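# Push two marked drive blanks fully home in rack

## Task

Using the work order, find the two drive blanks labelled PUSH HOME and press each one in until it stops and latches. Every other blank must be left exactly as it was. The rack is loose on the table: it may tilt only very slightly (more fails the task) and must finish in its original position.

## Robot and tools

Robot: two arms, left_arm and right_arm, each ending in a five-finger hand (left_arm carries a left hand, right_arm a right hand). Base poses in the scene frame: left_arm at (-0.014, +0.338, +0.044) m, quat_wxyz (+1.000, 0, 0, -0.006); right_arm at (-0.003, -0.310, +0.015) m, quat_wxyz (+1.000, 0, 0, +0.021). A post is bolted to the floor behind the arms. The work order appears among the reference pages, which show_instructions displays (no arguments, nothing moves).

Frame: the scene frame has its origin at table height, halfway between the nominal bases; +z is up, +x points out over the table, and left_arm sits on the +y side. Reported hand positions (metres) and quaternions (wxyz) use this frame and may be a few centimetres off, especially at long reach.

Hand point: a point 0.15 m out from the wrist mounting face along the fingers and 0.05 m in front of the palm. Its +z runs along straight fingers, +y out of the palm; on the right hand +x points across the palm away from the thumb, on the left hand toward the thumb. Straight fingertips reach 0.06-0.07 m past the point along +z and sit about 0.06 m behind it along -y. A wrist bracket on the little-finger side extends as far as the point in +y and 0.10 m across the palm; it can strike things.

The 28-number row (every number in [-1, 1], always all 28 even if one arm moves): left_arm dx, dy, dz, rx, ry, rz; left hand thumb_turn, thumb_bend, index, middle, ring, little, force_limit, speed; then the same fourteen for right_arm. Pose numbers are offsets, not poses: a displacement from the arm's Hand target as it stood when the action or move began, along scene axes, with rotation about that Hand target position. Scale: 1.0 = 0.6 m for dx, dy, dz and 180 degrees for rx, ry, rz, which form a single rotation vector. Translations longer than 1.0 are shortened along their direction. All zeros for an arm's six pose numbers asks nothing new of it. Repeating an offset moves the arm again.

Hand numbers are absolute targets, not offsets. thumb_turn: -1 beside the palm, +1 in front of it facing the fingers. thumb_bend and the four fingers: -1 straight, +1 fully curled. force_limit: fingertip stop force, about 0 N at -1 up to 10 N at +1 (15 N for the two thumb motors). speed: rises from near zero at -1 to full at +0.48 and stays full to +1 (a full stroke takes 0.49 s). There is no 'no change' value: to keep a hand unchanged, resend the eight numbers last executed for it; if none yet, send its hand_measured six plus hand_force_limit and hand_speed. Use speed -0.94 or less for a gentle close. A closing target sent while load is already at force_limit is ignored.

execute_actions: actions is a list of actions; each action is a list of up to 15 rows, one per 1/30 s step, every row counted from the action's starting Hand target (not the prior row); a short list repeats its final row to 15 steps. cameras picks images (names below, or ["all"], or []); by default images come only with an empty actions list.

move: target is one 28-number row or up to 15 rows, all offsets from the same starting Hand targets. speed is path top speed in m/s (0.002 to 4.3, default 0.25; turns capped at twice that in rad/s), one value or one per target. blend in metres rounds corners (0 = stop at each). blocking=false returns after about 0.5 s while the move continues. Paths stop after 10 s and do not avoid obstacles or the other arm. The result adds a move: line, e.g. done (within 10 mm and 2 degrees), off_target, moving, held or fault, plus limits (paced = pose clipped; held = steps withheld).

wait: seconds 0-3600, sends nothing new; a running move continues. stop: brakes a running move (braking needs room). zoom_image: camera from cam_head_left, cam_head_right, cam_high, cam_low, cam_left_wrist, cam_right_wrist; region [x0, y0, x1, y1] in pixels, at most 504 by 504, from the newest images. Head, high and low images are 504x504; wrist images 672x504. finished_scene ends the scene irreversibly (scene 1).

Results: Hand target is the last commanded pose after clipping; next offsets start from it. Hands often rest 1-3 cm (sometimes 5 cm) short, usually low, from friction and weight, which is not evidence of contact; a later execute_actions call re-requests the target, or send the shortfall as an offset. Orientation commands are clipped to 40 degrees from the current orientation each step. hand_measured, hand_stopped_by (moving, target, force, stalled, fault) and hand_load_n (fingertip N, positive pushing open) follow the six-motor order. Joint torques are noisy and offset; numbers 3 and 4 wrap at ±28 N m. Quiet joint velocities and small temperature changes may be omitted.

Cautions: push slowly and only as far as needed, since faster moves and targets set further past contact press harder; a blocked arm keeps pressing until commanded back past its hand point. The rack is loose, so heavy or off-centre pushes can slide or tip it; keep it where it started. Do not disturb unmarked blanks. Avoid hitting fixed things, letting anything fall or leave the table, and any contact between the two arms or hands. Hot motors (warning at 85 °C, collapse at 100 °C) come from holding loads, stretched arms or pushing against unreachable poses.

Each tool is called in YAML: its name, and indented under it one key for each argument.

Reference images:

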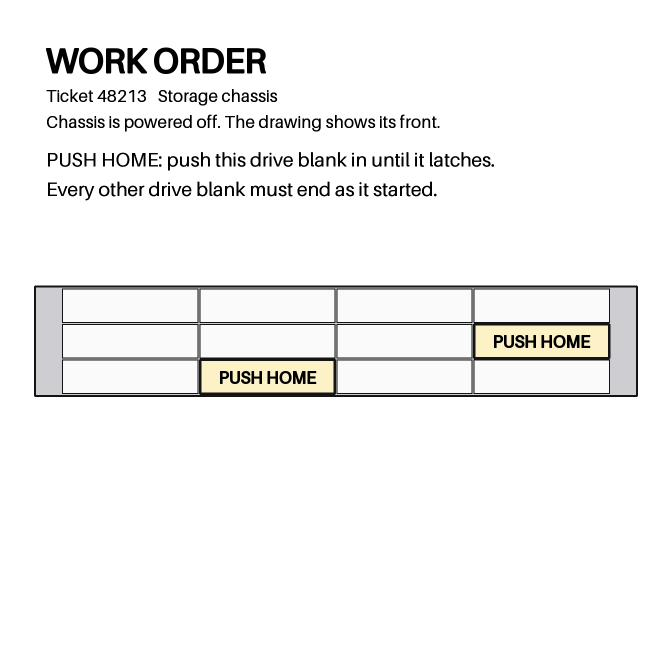

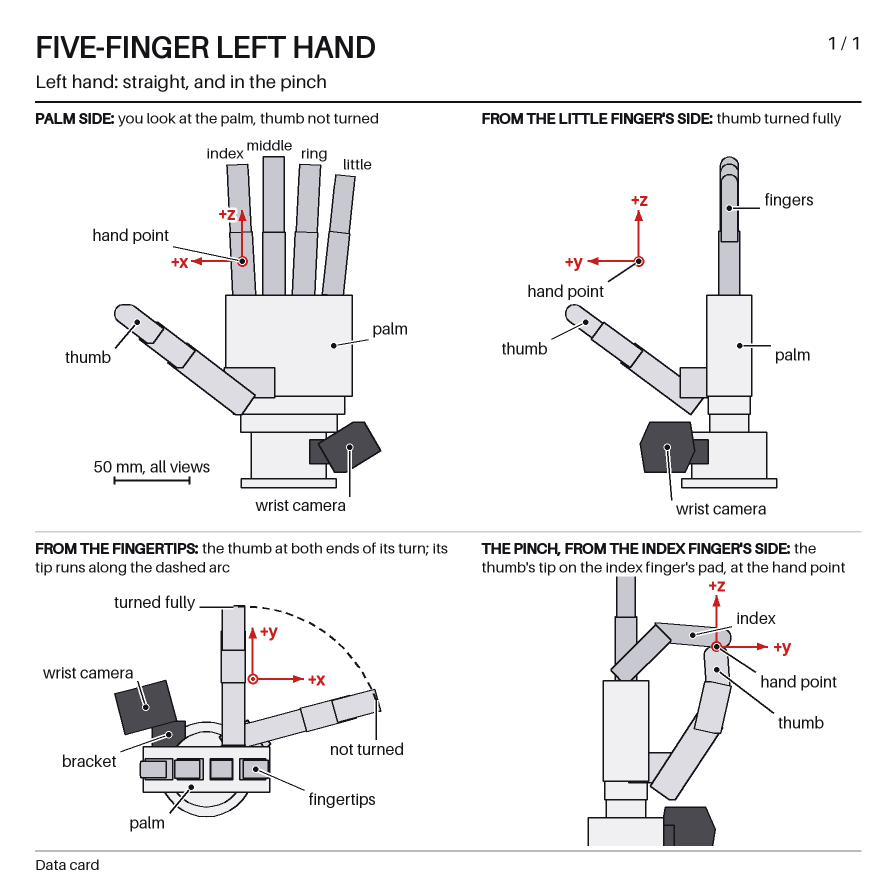

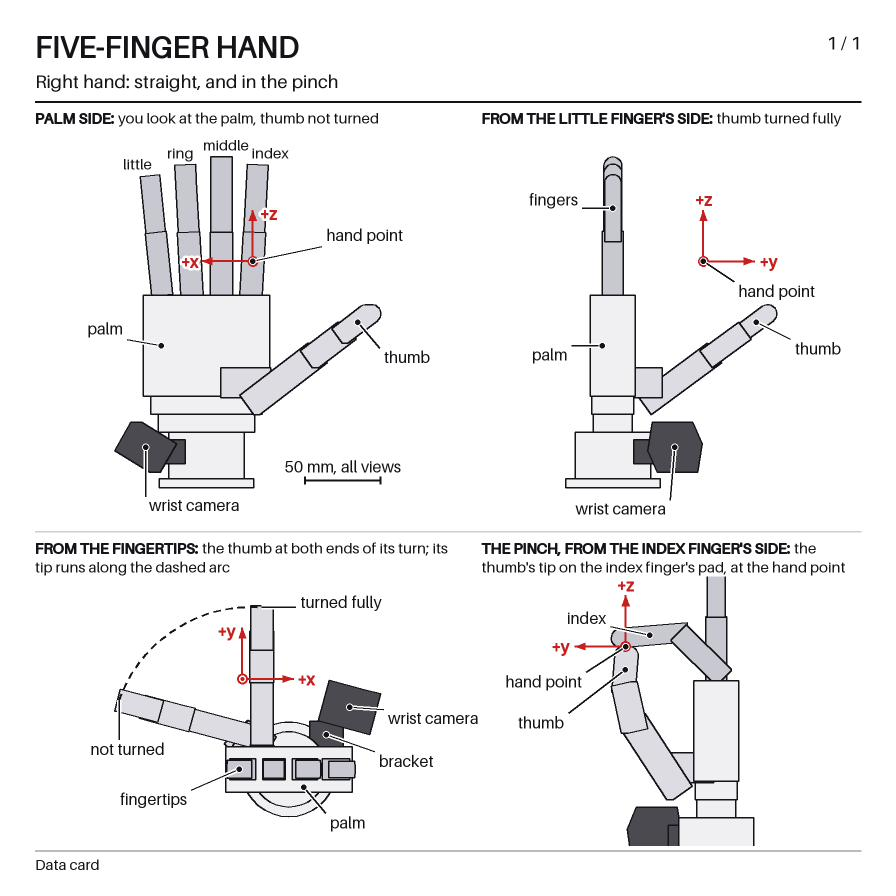

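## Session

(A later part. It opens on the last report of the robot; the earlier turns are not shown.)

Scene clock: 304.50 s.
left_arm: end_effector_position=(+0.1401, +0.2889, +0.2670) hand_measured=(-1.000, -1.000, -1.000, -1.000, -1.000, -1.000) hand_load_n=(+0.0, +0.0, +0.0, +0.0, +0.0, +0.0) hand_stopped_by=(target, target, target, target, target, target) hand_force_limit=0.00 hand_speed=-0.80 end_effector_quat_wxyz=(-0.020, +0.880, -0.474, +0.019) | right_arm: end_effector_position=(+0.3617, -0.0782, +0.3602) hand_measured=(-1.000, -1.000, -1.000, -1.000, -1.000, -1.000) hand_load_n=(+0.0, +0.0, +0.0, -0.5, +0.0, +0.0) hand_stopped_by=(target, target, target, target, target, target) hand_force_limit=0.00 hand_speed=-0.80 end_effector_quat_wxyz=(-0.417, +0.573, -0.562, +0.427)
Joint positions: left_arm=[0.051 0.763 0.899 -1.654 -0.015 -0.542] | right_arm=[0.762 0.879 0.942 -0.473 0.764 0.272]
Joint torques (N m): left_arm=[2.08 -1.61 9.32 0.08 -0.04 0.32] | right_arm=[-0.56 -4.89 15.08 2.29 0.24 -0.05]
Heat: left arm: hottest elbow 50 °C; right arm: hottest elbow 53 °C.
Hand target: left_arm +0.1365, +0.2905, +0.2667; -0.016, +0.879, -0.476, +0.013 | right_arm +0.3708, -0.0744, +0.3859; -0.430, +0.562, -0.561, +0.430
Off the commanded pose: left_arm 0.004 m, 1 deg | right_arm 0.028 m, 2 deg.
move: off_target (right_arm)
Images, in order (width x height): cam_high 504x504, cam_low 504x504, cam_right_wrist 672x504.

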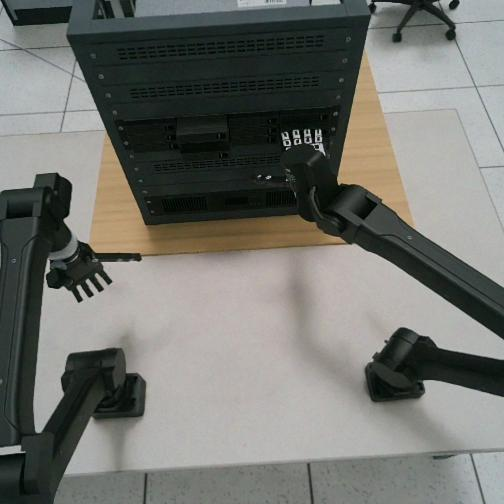

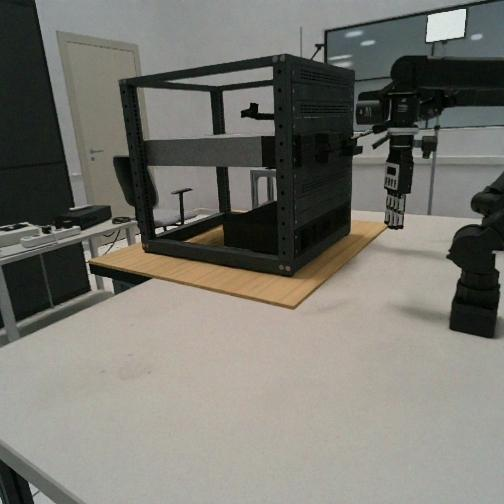

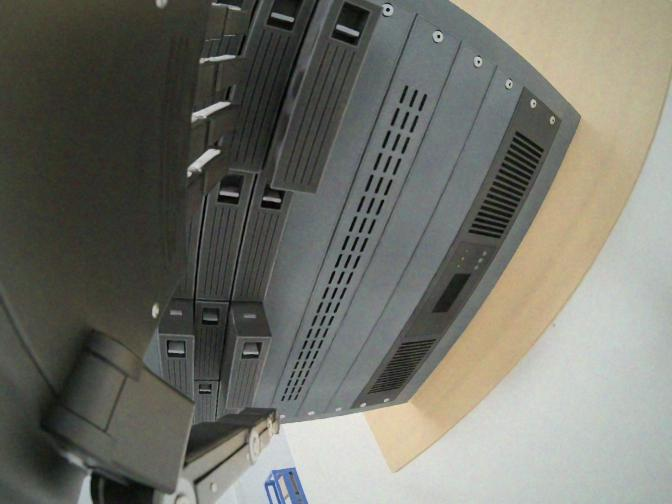

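move:
  target: [0,0,0,0,0,0,-1,-1,-1,-1,-1,-1,0,-0.8,0.015,0.0,0.006,0,0,0,-1,-1,-1,-1,-1,-1,0,-0.8]
  speed: 0.05
  cameras: ["cam_low","cam_right_wrist","cam_high"]

zoom_image:
  camera: "cam_low"
  region: [335, 125, 395, 165]

zoom_image:
  camera: "cam_right_wrist"
  region: [150, 0, 350, 200]

zoom_image:
  camera: "cam_high"
  region: [250, 90, 350, 190]

Scene clock: 313.43 s.
left_arm: end_effector_position=(+0.1401, +0.2889, +0.2670) hand_measured=(-1.000, -1.000, -1.000, -1.000, -1.000, -1.000) hand_load_n=(+0.0, +0.0, +0.0, +0.0, +0.0, +0.0) hand_stopped_by=(target, target, target, target, target, target) hand_force_limit=0.00 hand_speed=-0.80 end_effector_quat_wxyz=(-0.020, +0.880, -0.474, +0.019) | right_arm: end_effector_position=(+0.3689, -0.0786, +0.3635) hand_measured=(-1.000, -1.000, -1.000, -1.000, -1.000, -1.000) hand_load_n=(+0.0, +0.0, +0.0, -1.0, +0.0, +0.0) hand_stopped_by=(target, target, target, target, target, target) hand_force_limit=0.00 hand_speed=-0.80 end_effector_quat_wxyz=(-0.415, +0.575, -0.562, +0.426)
Joint positions: left_arm=[0.051 0.763 0.899 -1.654 -0.015 -0.542] | right_arm=[0.742 0.894 0.96 -0.473 0.743 0.261]
Joint torques (N m): left_arm=[1.32 -1.85 9.29 0.03 -0.04 0.32] | right_arm=[-0.56 -5.6 15.15 2.91 0.23 -0.11]
Heat: left arm: hottest elbow 50 °C; right arm: hottest elbow 54 °C.
Hand target: left_arm +0.1365, +0.2905, +0.2667; -0.016, +0.879, -0.476, +0.013 | right_arm +0.3798, -0.0743, +0.3893; -0.430, +0.562, -0.561, +0.430
Off the commanded pose: left_arm 0.004 m, 1 deg | right_arm 0.028 m, 2 deg.
move: off_target (right_arm)
Images, in order (width x height): cam_high 504x504, cam_low 504x504, cam_right_wrist 672x504.

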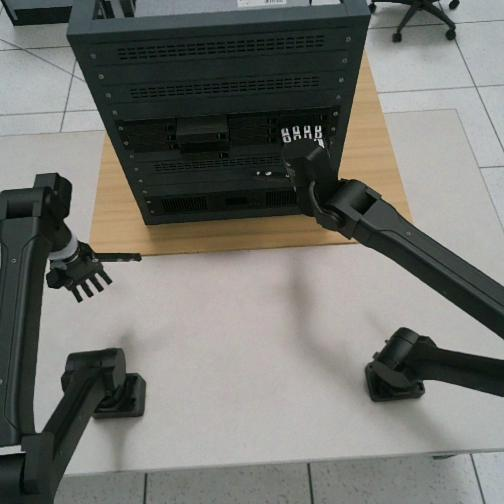

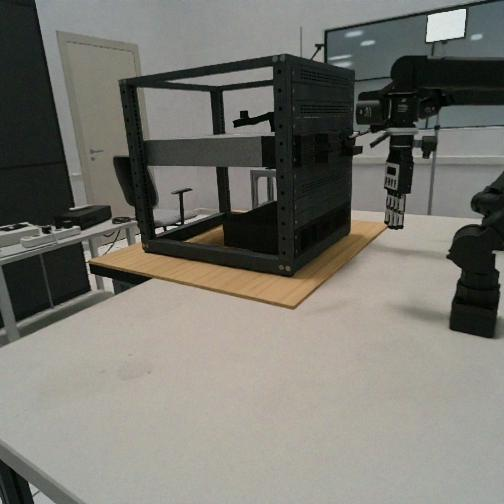

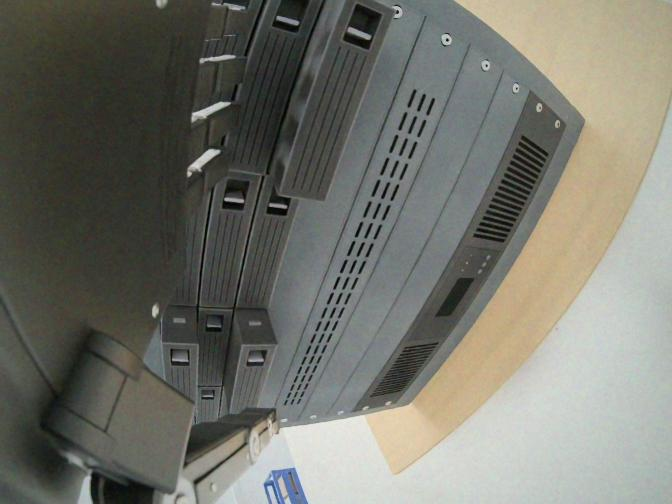

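Scaled by 8.400 from the camera's image (finer frame: 720x720).

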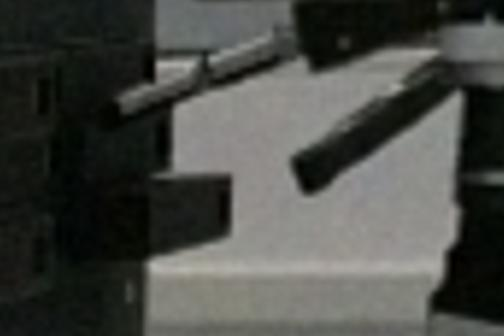

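Scaled by 2.520 from the camera's image (finer frame: 960x720).

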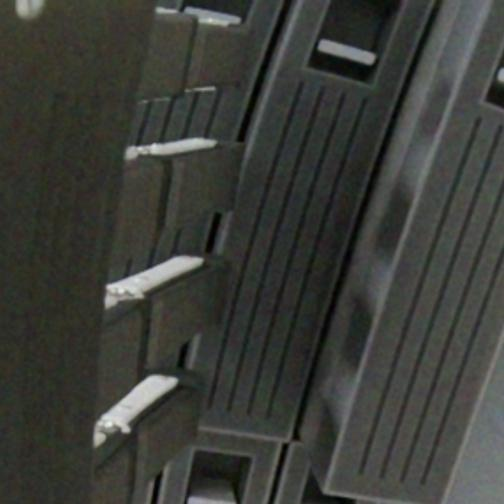

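Scaled by 5.040 from the camera's image (finer frame: 720x720).

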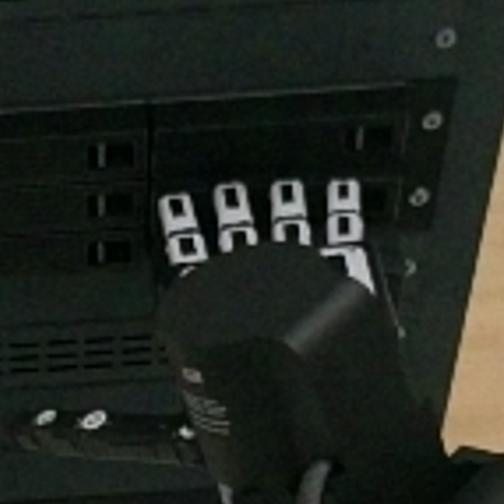

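move:
  target: [0,0,0,0,0,0,-1,-1,-1,-1,-1,-1,0,-0.8,0.015,0.0,-0.004,0,0,0,-1,-1,-1,-1,-1,-1,0,-0.8]
  speed: 0.05
  cameras: ["cam_low","cam_right_wrist","cam_high"]

zoom_image:
  camera: "cam_low"
  region: [335, 125, 395, 165]

zoom_image:
  camera: "cam_right_wrist"
  region: [150, 0, 350, 200]

zoom_image:
  camera: "cam_high"
  region: [250, 90, 350, 190]

Scene clock: 319.97 s.
left_arm: end_effector_position=(+0.1401, +0.2889, +0.2670) hand_measured=(-1.000, -1.000, -1.000, -1.000, -1.000, -1.000) hand_load_n=(+0.0, +0.0, +0.0, +0.0, +0.0, +0.0) hand_stopped_by=(target, target, target, target, target, target) hand_force_limit=0.00 hand_speed=-0.80 end_effector_quat_wxyz=(-0.020, +0.880, -0.474, +0.019) | right_arm: end_effector_position=(+0.3757, -0.0787, +0.3636) hand_measured=(-1.000, -1.000, -1.000, -1.000, -1.000, -1.000) hand_load_n=(-0.5, +0.0, +0.0, -0.5, +0.0, +0.0) hand_stopped_by=(target, target, target, target, target, target) hand_force_limit=0.00 hand_speed=-0.80 end_effector_quat_wxyz=(-0.416, +0.575, -0.562, +0.425)
Joint positions: left_arm=[0.051 0.763 0.899 -1.654 -0.015 -0.542] | right_arm=[0.723 0.907 0.965 -0.46 0.724 0.251]
Joint torques (N m): left_arm=[1.49 -1.14 9.37 -0.06 -0.02 0.31] | right_arm=[-1.73 -5.13 14.68 3.11 0.27 -0.03]
Motor temperatures (°C): left_arm=[33 35 50 33 35 35] | right_arm=[40 33 55 34 32 34]
Heat: left arm: hottest elbow 50 °C; right arm: hottest elbow 55 °C.
Hand target: left_arm +0.1365, +0.2905, +0.2667; -0.016, +0.879, -0.476, +0.013 | right_arm +0.3888, -0.0743, +0.3871; -0.430, +0.562, -0.561, +0.430
Off the commanded pose: left_arm 0.004 m, 1 deg | right_arm 0.027 m, 2 deg.
move: off_target (right_arm)
Images, in order (width x height): cam_high 504x504, cam_low 504x504, cam_right_wrist 672x504.

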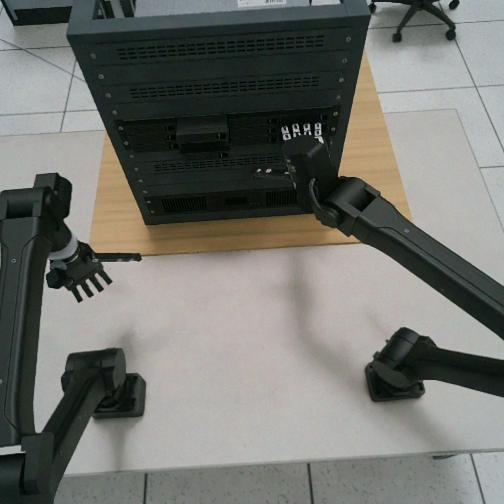

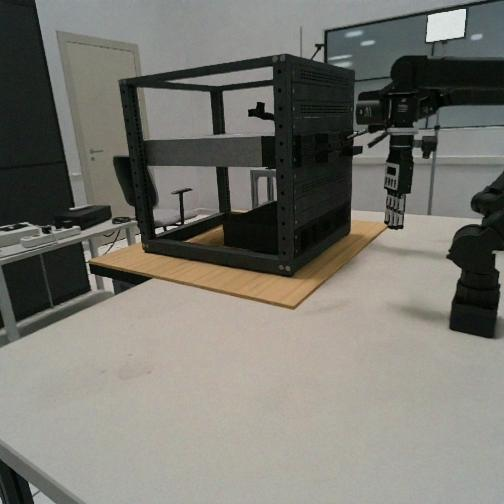

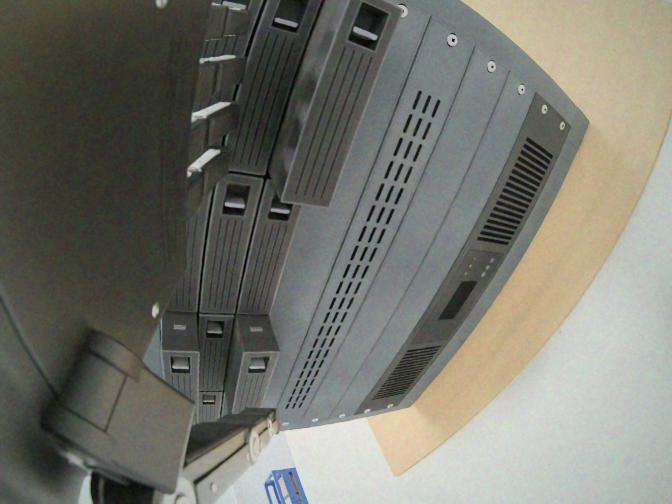

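Scaled by 8.400 from the camera's image (finer frame: 720x720).

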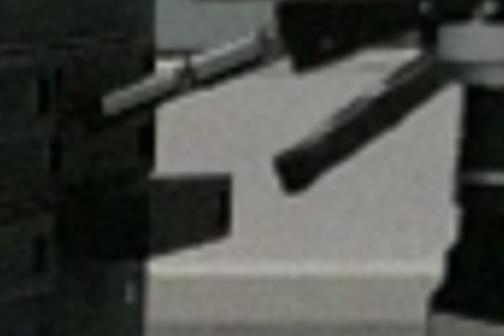

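Scaled by 2.520 from the camera's image (finer frame: 960x720).

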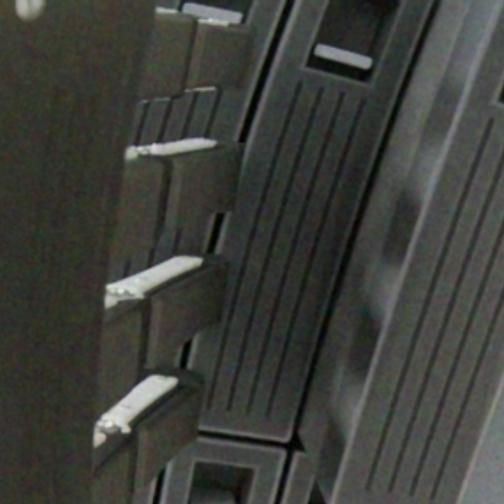

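Scaled by 5.040 from the camera's image (finer frame: 720x720).

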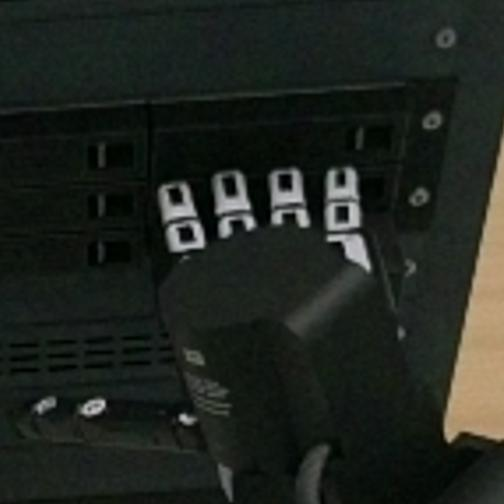

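move:
  target:
    - [0,0,0,0,0,0,-1,-1,-1,-1,-1,-1,0,-0.8,-0.03,0.0,-0.01,0,0,0,-1,-1,-1,-1,-1,-1,0,-0.8]
    - [0,0,0,0,0,0,-1,-1,-1,-1,-1,-1,0,-0.8,-0.03,0.0,-0.07,0,0,0,-1,-1,-1,-1,-1,-1,0,-0.8]
  speed: 0.06
  cameras: ["cam_low","cam_right_wrist","cam_high"]

zoom_image:
  camera: "cam_low"
  region: [335, 125, 395, 165]

zoom_image:
  camera: "cam_right_wrist"
  region: [150, 0, 350, 200]

zoom_image:
  camera: "cam_high"
  region: [250, 90, 350, 190]

Scene clock: 343.73 s.
left_arm: end_effector_position=(+0.1401, +0.2889, +0.2670) hand_measured=(-1.000, -1.000, -1.000, -1.000, -1.000, -1.000) hand_load_n=(+0.0, +0.5, +0.0, +0.0, +0.0, +0.0) hand_stopped_by=(target, target, target, target, target, target) hand_force_limit=0.00 hand_speed=-0.80 end_effector_quat_wxyz=(-0.020, +0.880, -0.474, +0.019) | right_arm: end_effector_position=(+0.3727, -0.0772, +0.3419) hand_measured=(-1.000, -1.000, -1.000, -1.000, -1.000, -1.000) hand_load_n=(+0.0, +0.0, +0.0, +0.0, +0.0, +0.0) hand_stopped_by=(target, target, target, target, target, target) hand_force_limit=0.00 hand_speed=-0.80 end_effector_quat_wxyz=(-0.419, +0.568, -0.561, +0.433)
Joint positions: left_arm=[0.051 0.763 0.899 -1.654 -0.015 -0.542] | right_arm=[0.744 0.899 0.894 -0.383 0.757 0.251]
Joint torques (N m): left_arm=[1.38 -1.44 9.42 -0.05 -0.05 0.31] | right_arm=[0.56 -7.77 9.8 2.93 0.43 0.14]
Motor temperatures (°C): left_arm=[33 35 50 33 35 35] | right_arm=[39 33 56 34 32 34]
Heat: left arm: hottest elbow 50 °C; right arm: hottest elbow 56 °C.
Hand target: left_arm +0.1365, +0.2905, +0.2667; -0.016, +0.879, -0.476, +0.013 | right_arm +0.3709, -0.0744, +0.3450; -0.430, +0.561, -0.561, +0.430
Off the commanded pose: left_arm 0.004 m, 1 deg | right_arm 0.005 m, 2 deg.
move: done
Images, in order (width x height): cam_high 504x504, cam_low 504x504, cam_right_wrist 672x504.

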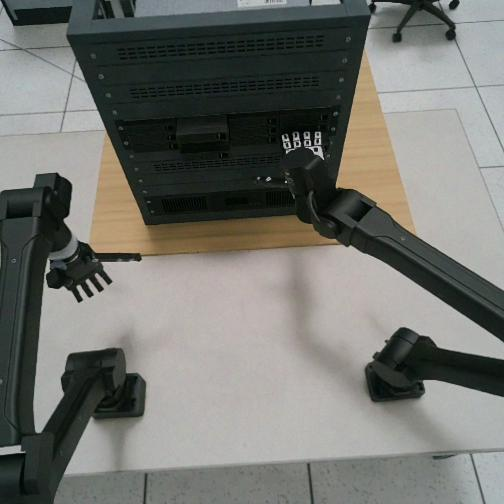

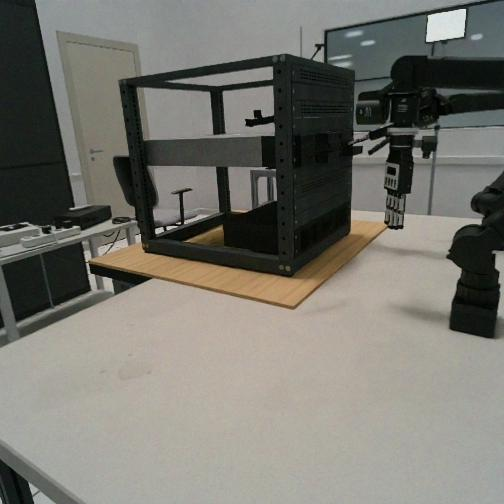

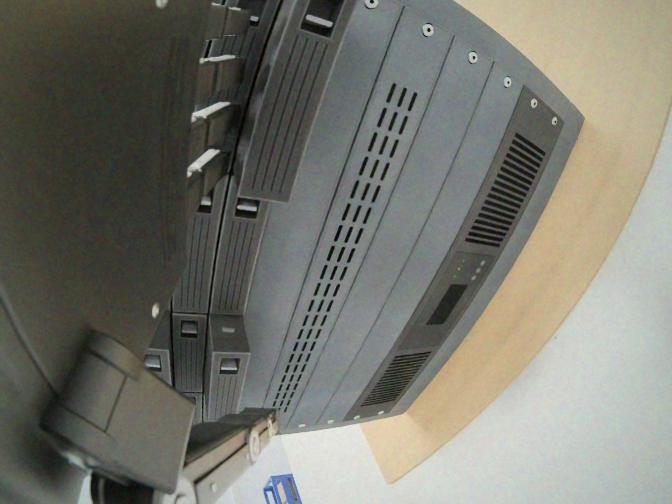

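Scaled by 8.400 from the camera's image (finer frame: 720x720).

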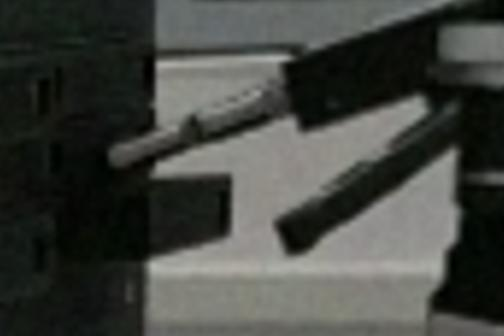

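Scaled by 2.520 from the camera's image (finer frame: 960x720).

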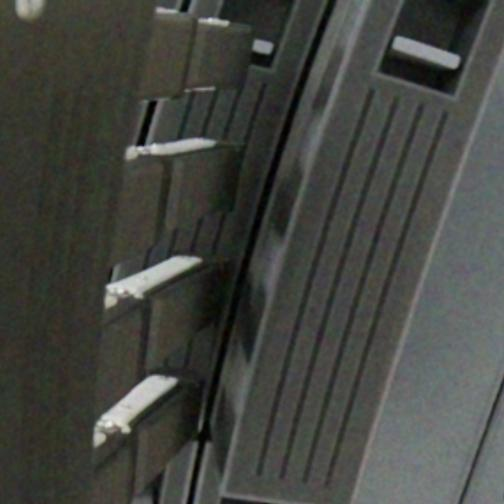

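Scaled by 5.040 from the camera's image (finer frame: 720x720).

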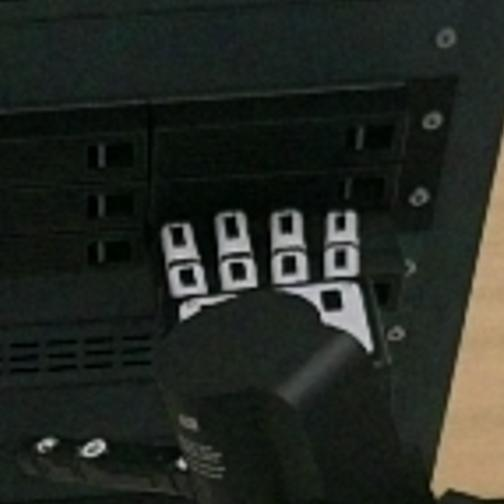

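move:
  target: [0,0,0,0,0,0,-1,-1,-1,-1,-1,-1,0,-0.8,-0.008,0.0,0.05,0,0,0,-1,-1,-1,-1,-1,-1,0,-0.8]
  speed: 0.06
  cameras: ["cam_low","cam_right_wrist"]

zoom_image:
  camera: "cam_low"
  region: [335, 125, 395, 165]

zoom_image:
  camera: "cam_right_wrist"
  region: [150, 0, 350, 200]

Scene clock: 355.93 s.
left_arm: end_effector_position=(+0.1401, +0.2889, +0.2670) hand_measured=(-1.000, -1.000, -1.000, -1.000, -1.000, -1.000) hand_load_n=(+0.0, +0.0, +0.0, +0.0, +0.0, +0.0) hand_stopped_by=(target, target, target, target, target, target) hand_force_limit=0.00 hand_speed=-0.80 end_effector_quat_wxyz=(-0.020, +0.880, -0.474, +0.019) | right_arm: end_effector_position=(+0.3660, -0.0798, +0.3464) hand_measured=(-1.000, -1.000, -1.000, -1.000, -1.000, -1.000) hand_load_n=(+0.0, +0.5, +0.0, +0.0, +0.0, +0.0) hand_stopped_by=(target, target, target, target, target, target) hand_force_limit=0.00 hand_speed=-0.80 end_effector_quat_wxyz=(-0.410, +0.575, -0.560, +0.433)
Joint positions: left_arm=[0.051 0.763 0.899 -1.654 -0.015 -0.542] | right_arm=[0.755 0.889 0.912 -0.435 0.768 0.254]
Joint torques (N m): left_arm=[1.32 -1.55 9.29 0.03 -0.05 0.3] | right_arm=[0.67 -7.77 14.64 1.55 0.41 0.21]
Motor temperatures (°C): left_arm=[33 35 50 33 35 35] | right_arm=[39 33 55 34 32 34]
Heat: left arm: hottest elbow 50 °C; right arm: hottest elbow 55 °C.
Hand target: left_arm +0.1365, +0.2905, +0.2667; -0.016, +0.879, -0.476, +0.013 | right_arm +0.3660, -0.0743, +0.3753; -0.430, +0.561, -0.561, +0.430
Off the commanded pose: left_arm 0.004 m, 1 deg | right_arm 0.029 m, 3 deg.
move: off_target (right_arm)

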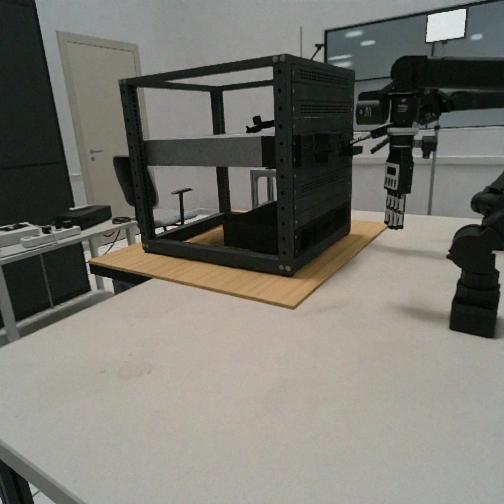

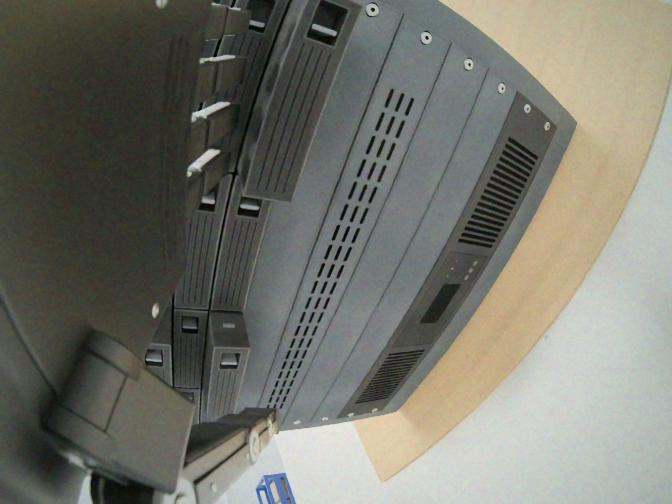

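Scaled by 8.400 from the camera's image (finer frame: 720x720).

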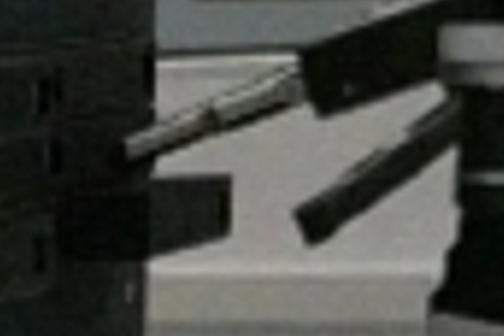

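Scaled by 2.520 from the camera's image (finer frame: 960x720).

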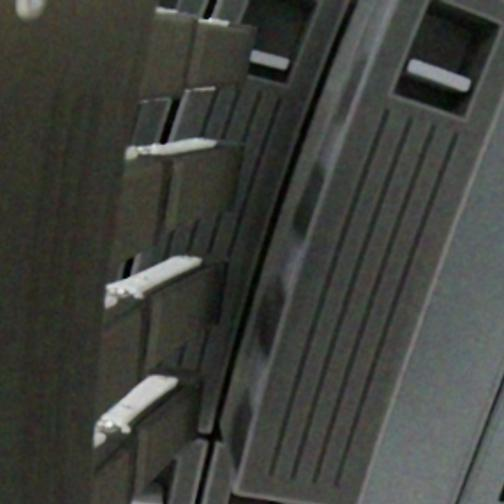

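move:
  target: [0,0,0,0,0,0,-1,-1,-1,-1,-1,-1,0,-0.8,0.027,0.0,0.014,0,0,0,-1,-1,-1,-1,-1,-1,0,-0.8]
  speed: 0.05
  cameras: ["cam_low","cam_right_wrist"]

zoom_image:
  camera: "cam_low"
  region: [335, 125, 395, 165]

zoom_image:
  camera: "cam_right_wrist"
  region: [150, 0, 350, 200]

Scene clock: 363.37 s.
left_arm: end_effector_position=(+0.1401, +0.2889, +0.2670) hand_measured=(-1.000, -1.000, -1.000, -1.000, -1.000, -1.000) hand_load_n=(+0.0, +0.0, +0.0, +0.5, +0.0, +0.0) hand_stopped_by=(target, target, target, target, target, target) hand_force_limit=0.00 hand_speed=-0.80 end_effector_quat_wxyz=(-0.020, +0.880, -0.474, +0.019) | right_arm: end_effector_position=(+0.3746, -0.0772, +0.3630) hand_measured=(-1.000, -1.000, -1.000, -1.000, -1.000, -1.000) hand_load_n=(+0.0, +0.0, +0.0, -0.5, +0.0, +0.0) hand_stopped_by=(target, target, target, target, target, target) hand_force_limit=0.00 hand_speed=-0.80 end_effector_quat_wxyz=(-0.422, +0.569, -0.562, +0.427)
Joint positions: left_arm=[0.051 0.763 0.899 -1.654 -0.015 -0.542] | right_arm=[0.733 0.901 0.95 -0.435 0.737 0.254]
Joint torques (N m): left_arm=[1.61 -1.49 9.42 0.01 -0.02 0.29] | right_arm=[-0.44 -5.83 14.63 2.15 0.17 0.05]
Heat: left arm: hottest elbow 50 °C; right arm: hottest elbow 54 °C.
Hand target: left_arm +0.1365, +0.2905, +0.2667; -0.016, +0.879, -0.476, +0.013 | right_arm +0.3822, -0.0743, +0.3835; -0.430, +0.562, -0.561, +0.430
Off the commanded pose: left_arm 0.004 m, 1 deg | right_arm 0.022 m, 1 deg.
move: off_target (right_arm)

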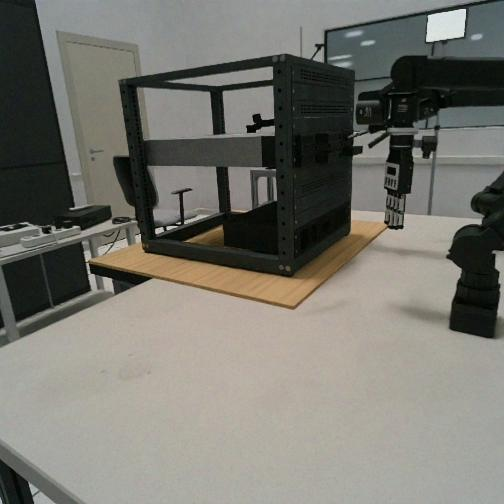

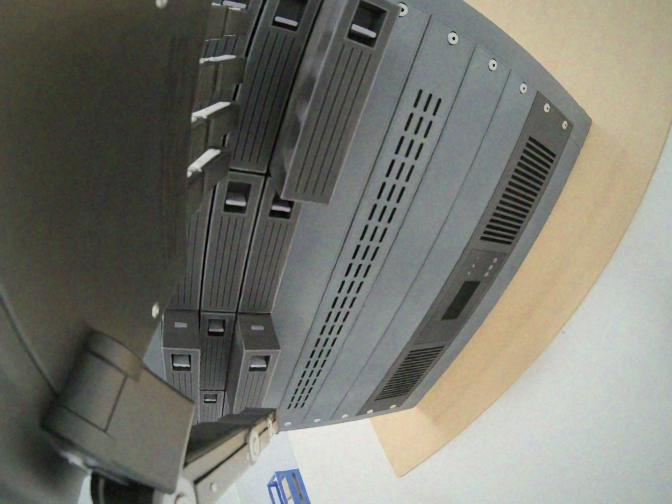

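Scaled by 8.400 from the camera's image (finer frame: 720x720).

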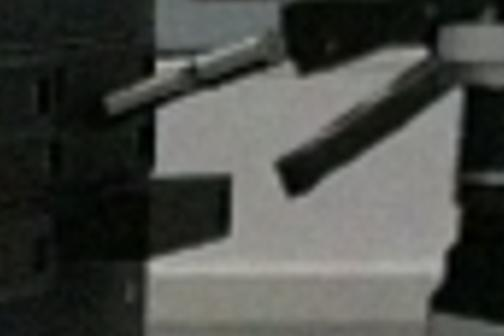

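Scaled by 2.520 from the camera's image (finer frame: 960x720).

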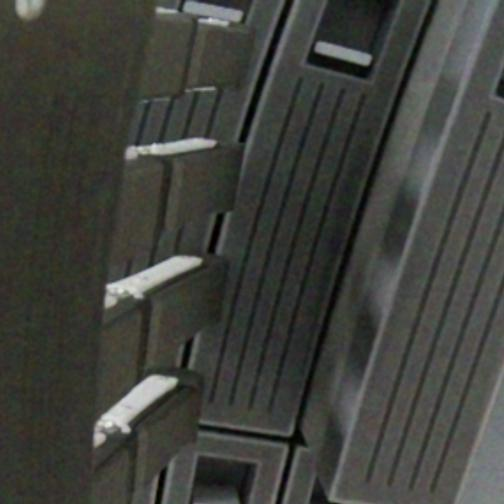

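move:
  target:
    - [0,0,0,0,0,0,-1,-1,-1,-1,-1,-1,0,-0.8,-0.018,0.0,0,0,0,0,-1,-1,-1,-1,-1,-1,0,-0.8]
    - [0,0,0,0,0,0,-1,-1,-1,-1,-1,-1,0,-0.8,-0.018,0.0,-0.0475,0,0,0,-1,-1,-1,-1,-1,-1,0,-0.8]
  speed: 0.06
  cameras: ["cam_low","cam_right_wrist"]

zoom_image:
  camera: "cam_low"
  region: [335, 125, 395, 165]

zoom_image:
  camera: "cam_right_wrist"
  region: [150, 0, 350, 200]

Scene clock: 376.17 s.
left_arm: end_effector_position=(+0.1401, +0.2889, +0.2670) hand_measured=(-1.000, -1.000, -1.000, -1.000, -1.000, -1.000) hand_load_n=(+0.0, +0.0, +0.0, +0.0, +0.0, +0.0) hand_stopped_by=(target, target, target, target, target, target) hand_force_limit=0.00 hand_speed=-0.80 end_effector_quat_wxyz=(-0.020, +0.880, -0.474, +0.019) | right_arm: end_effector_position=(+0.3734, -0.0773, +0.3518) hand_measured=(-1.000, -1.000, -1.000, -1.000, -1.000, -1.000) hand_load_n=(+0.0, +0.0, +0.0, +0.0, +0.0, +0.0) hand_stopped_by=(target, target, target, target, target, target) hand_force_limit=0.00 hand_speed=-0.80 end_effector_quat_wxyz=(-0.420, +0.567, -0.562, +0.432)
Joint positions: left_arm=[0.051 0.763 0.899 -1.654 -0.015 -0.542] | right_arm=[0.742 0.9 0.919 -0.407 0.756 0.254]
Joint torques (N m): left_arm=[1.32 -1.03 9.24 0.05 -0.05 0.32] | right_arm=[0.21 -7.53 9.83 2.97 0.4 0.13]
Motor temperatures (°C): left_arm=[33 35 50 33 34 35] | right_arm=[39 33 55 34 32 34]
Heat: left arm: hottest elbow 50 °C; right arm: hottest elbow 55 °C.
Hand target: left_arm +0.1365, +0.2905, +0.2667; -0.016, +0.879, -0.476, +0.013 | right_arm +0.3715, -0.0743, +0.3550; -0.430, +0.561, -0.561, +0.430
Off the commanded pose: left_arm 0.004 m, 1 deg | right_arm 0.005 m, 1 deg.
move: done

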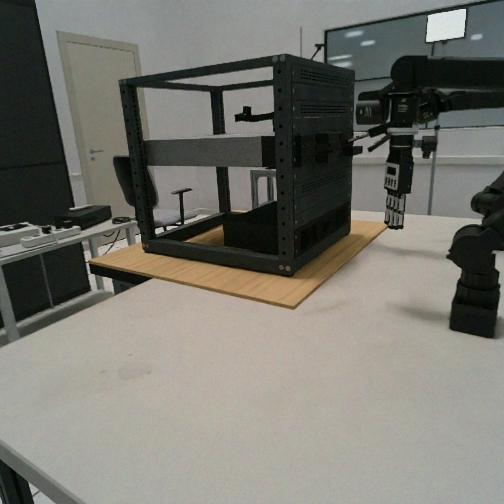

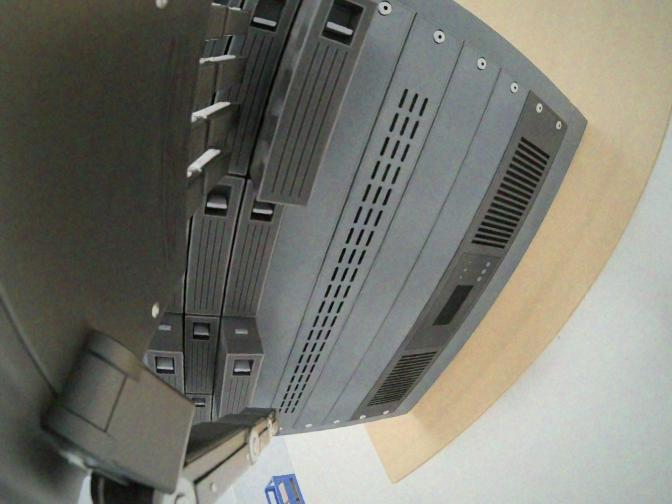

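Scaled by 8.400 from the camera's image (finer frame: 720x720).

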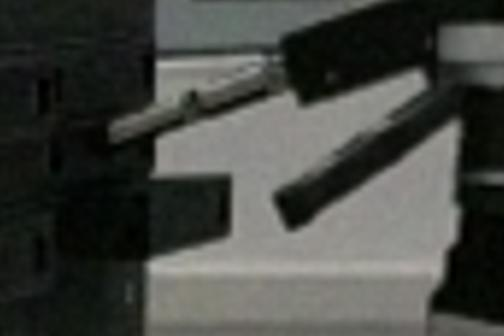

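Scaled by 2.520 from the camera's image (finer frame: 960x720).

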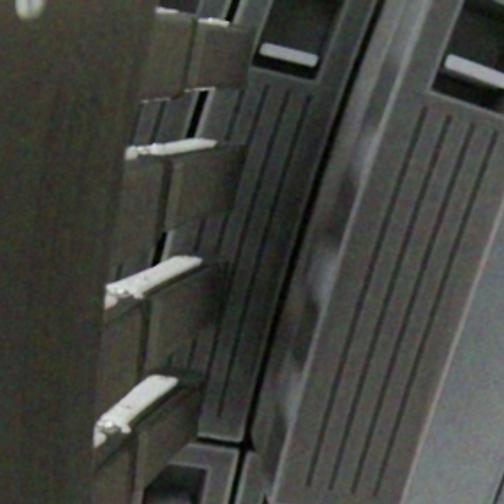

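move:
  target: [0,0,0,0,0,0,-1,-1,-1,-1,-1,-1,0,-0.8,0.023,0.0,0.006,0,0,0,-1,-1,-1,-1,-1,-1,0,-0.8]
  speed: 0.04
  cameras: ["cam_low","cam_right_wrist"]

zoom_image:
  camera: "cam_low"
  region: [335, 125, 395, 165]

zoom_image:
  camera: "cam_right_wrist"
  region: [150, 0, 350, 200]

Scene clock: 383.10 s.
left_arm: end_effector_position=(+0.1401, +0.2889, +0.2670) hand_measured=(-1.000, -1.000, -1.000, -1.000, -1.000, -1.000) hand_load_n=(+0.0, +0.0, +0.0, +0.0, +0.0, +0.0) hand_stopped_by=(target, target, target, target, target, target) hand_force_limit=0.00 hand_speed=-0.80 end_effector_quat_wxyz=(-0.020, +0.880, -0.474, +0.019) | right_arm: end_effector_position=(+0.3763, -0.0753, +0.3538) hand_measured=(-1.000, -1.000, -1.000, -1.000, -1.000, -1.000) hand_load_n=(+0.0, +0.0, +0.0, -0.5, -0.5, +0.0) hand_stopped_by=(target, target, target, target, target, target) hand_force_limit=0.00 hand_speed=-0.80 end_effector_quat_wxyz=(-0.428, +0.566, -0.561, +0.426)
Joint positions: left_arm=[0.051 0.763 0.899 -1.654 -0.015 -0.542] | right_arm=[0.73 0.901 0.919 -0.391 0.73 0.253]
Joint torques (N m): left_arm=[2.26 -1.49 9.29 0.06 -0.02 0.29] | right_arm=[-0.56 -4.89 11.77 3.19 0.18 0.03]
Heat: left arm: hottest elbow 50 °C; right arm: hottest elbow 54 °C.
Hand target: left_arm +0.1365, +0.2905, +0.2667; -0.016, +0.879, -0.476, +0.013 | right_arm +0.3852, -0.0742, +0.3587; -0.430, +0.562, -0.561, +0.430
Off the commanded pose: left_arm 0.004 m, 1 deg | right_arm 0.010 m, 1 deg.
move: done

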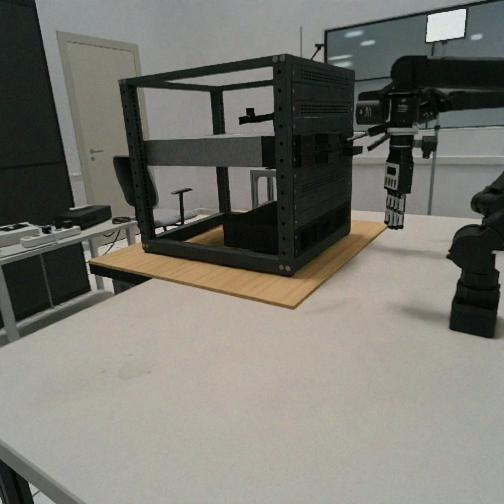

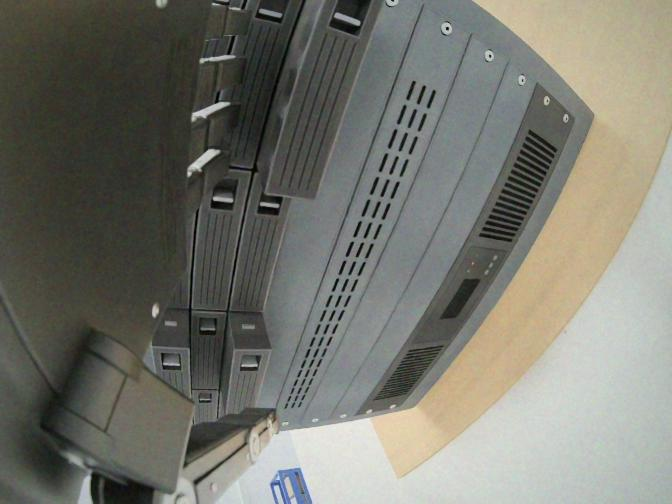

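Scaled by 8.400 from the camera's image (finer frame: 720x720).

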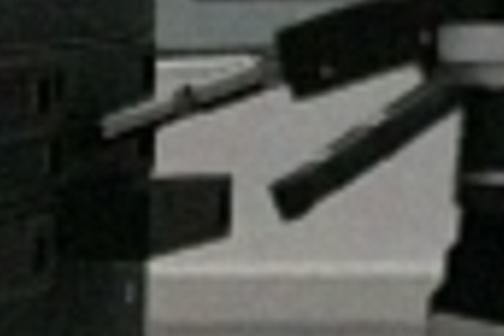

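Scaled by 2.520 from the camera's image (finer frame: 960x720).

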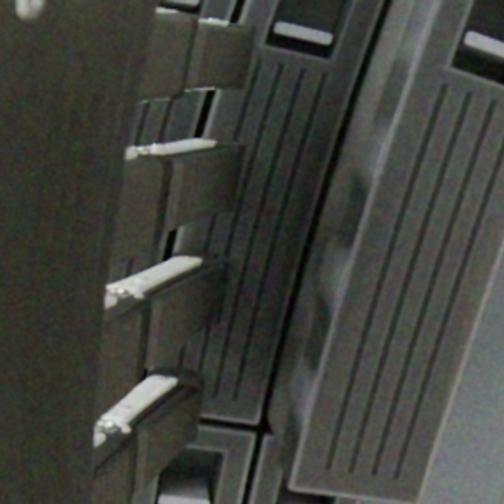

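move:
  target: [0,0,0,0,0,0,-1,-1,-1,-1,-1,-1,0,-0.8,0.025,0.0,0.004,0,0,0,-1,-1,-1,-1,-1,-1,0,-0.8]
  speed: 0.04
  cameras: ["cam_low","cam_right_wrist"]

zoom_image:
  camera: "cam_low"
  region: [335, 125, 395, 165]

zoom_image:
  camera: "cam_right_wrist"
  region: [150, 0, 350, 200]

Scene clock: 391.03 s.
left_arm: end_effector_position=(+0.1401, +0.2889, +0.2670) hand_measured=(-1.000, -1.000, -1.000, -1.000, -1.000, -1.000) hand_load_n=(+0.0, +0.0, +0.0, +0.0, +0.0, +0.0) hand_stopped_by=(target, target, target, target, target, target) hand_force_limit=0.00 hand_speed=-0.80 end_effector_quat_wxyz=(-0.020, +0.880, -0.474, +0.019) | right_arm: end_effector_position=(+0.3778, -0.0756, +0.3531) hand_measured=(-1.000, -1.000, -1.000, -1.000, -1.000, -1.000) hand_load_n=(-0.5, +0.0, +0.0, -3.0, +0.0, +0.0) hand_stopped_by=(target, target, target, target, target, target) hand_force_limit=0.00 hand_speed=-0.80 end_effector_quat_wxyz=(-0.428, +0.573, -0.556, +0.423)
Joint positions: left_arm=[0.051 0.763 0.899 -1.654 -0.015 -0.542] | right_arm=[0.719 0.901 0.919 -0.388 0.707 0.238]
Joint torques (N m): left_arm=[1.49 -1.9 9.28 0.08 -0.04 0.31] | right_arm=[-3.02 -1.73 13.44 3.88 -0.13 -0.09]
Heat: left arm: hottest elbow 50 °C; right arm: hottest elbow 54 °C.
Hand target: left_arm +0.1365, +0.2905, +0.2667; -0.016, +0.879, -0.476, +0.013 | right_arm +0.4002, -0.0742, +0.3611; -0.430, +0.561, -0.561, +0.430
Off the commanded pose: left_arm 0.004 m, 1 deg | right_arm 0.024 m, 2 deg.
move: off_target (right_arm)

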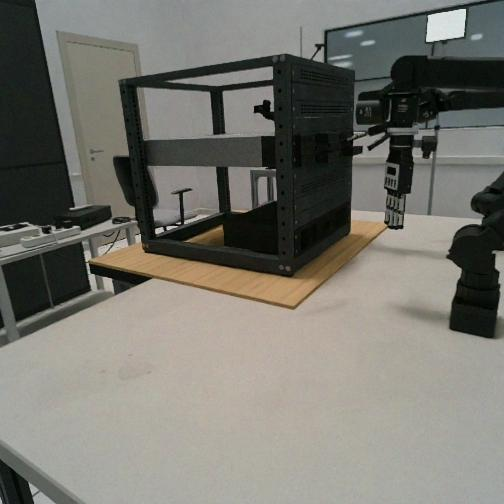

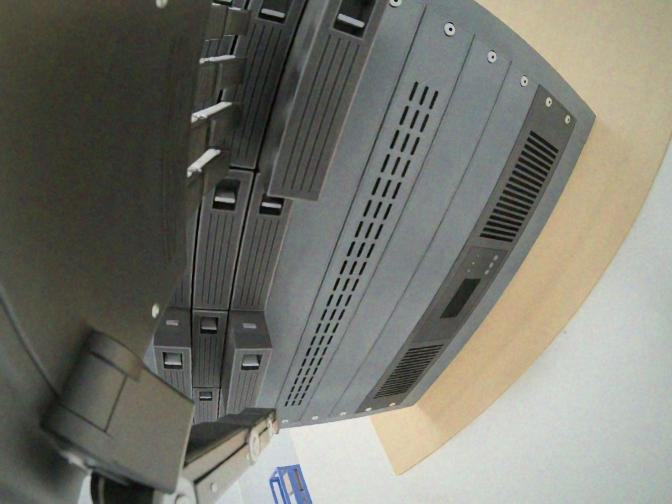

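Scaled by 8.400 from the camera's image (finer frame: 720x720).

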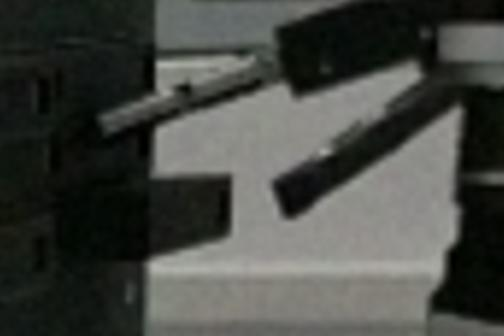

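Scaled by 2.520 from the camera's image (finer frame: 960x720).

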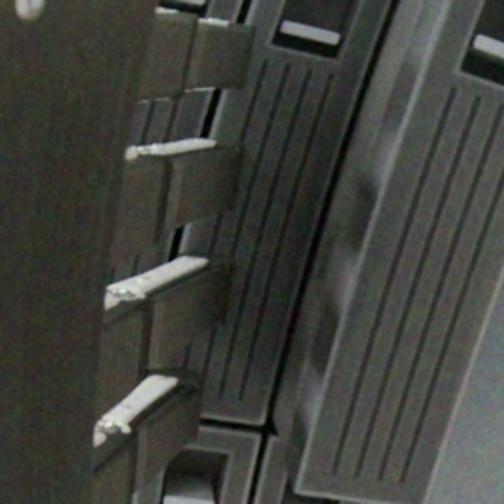

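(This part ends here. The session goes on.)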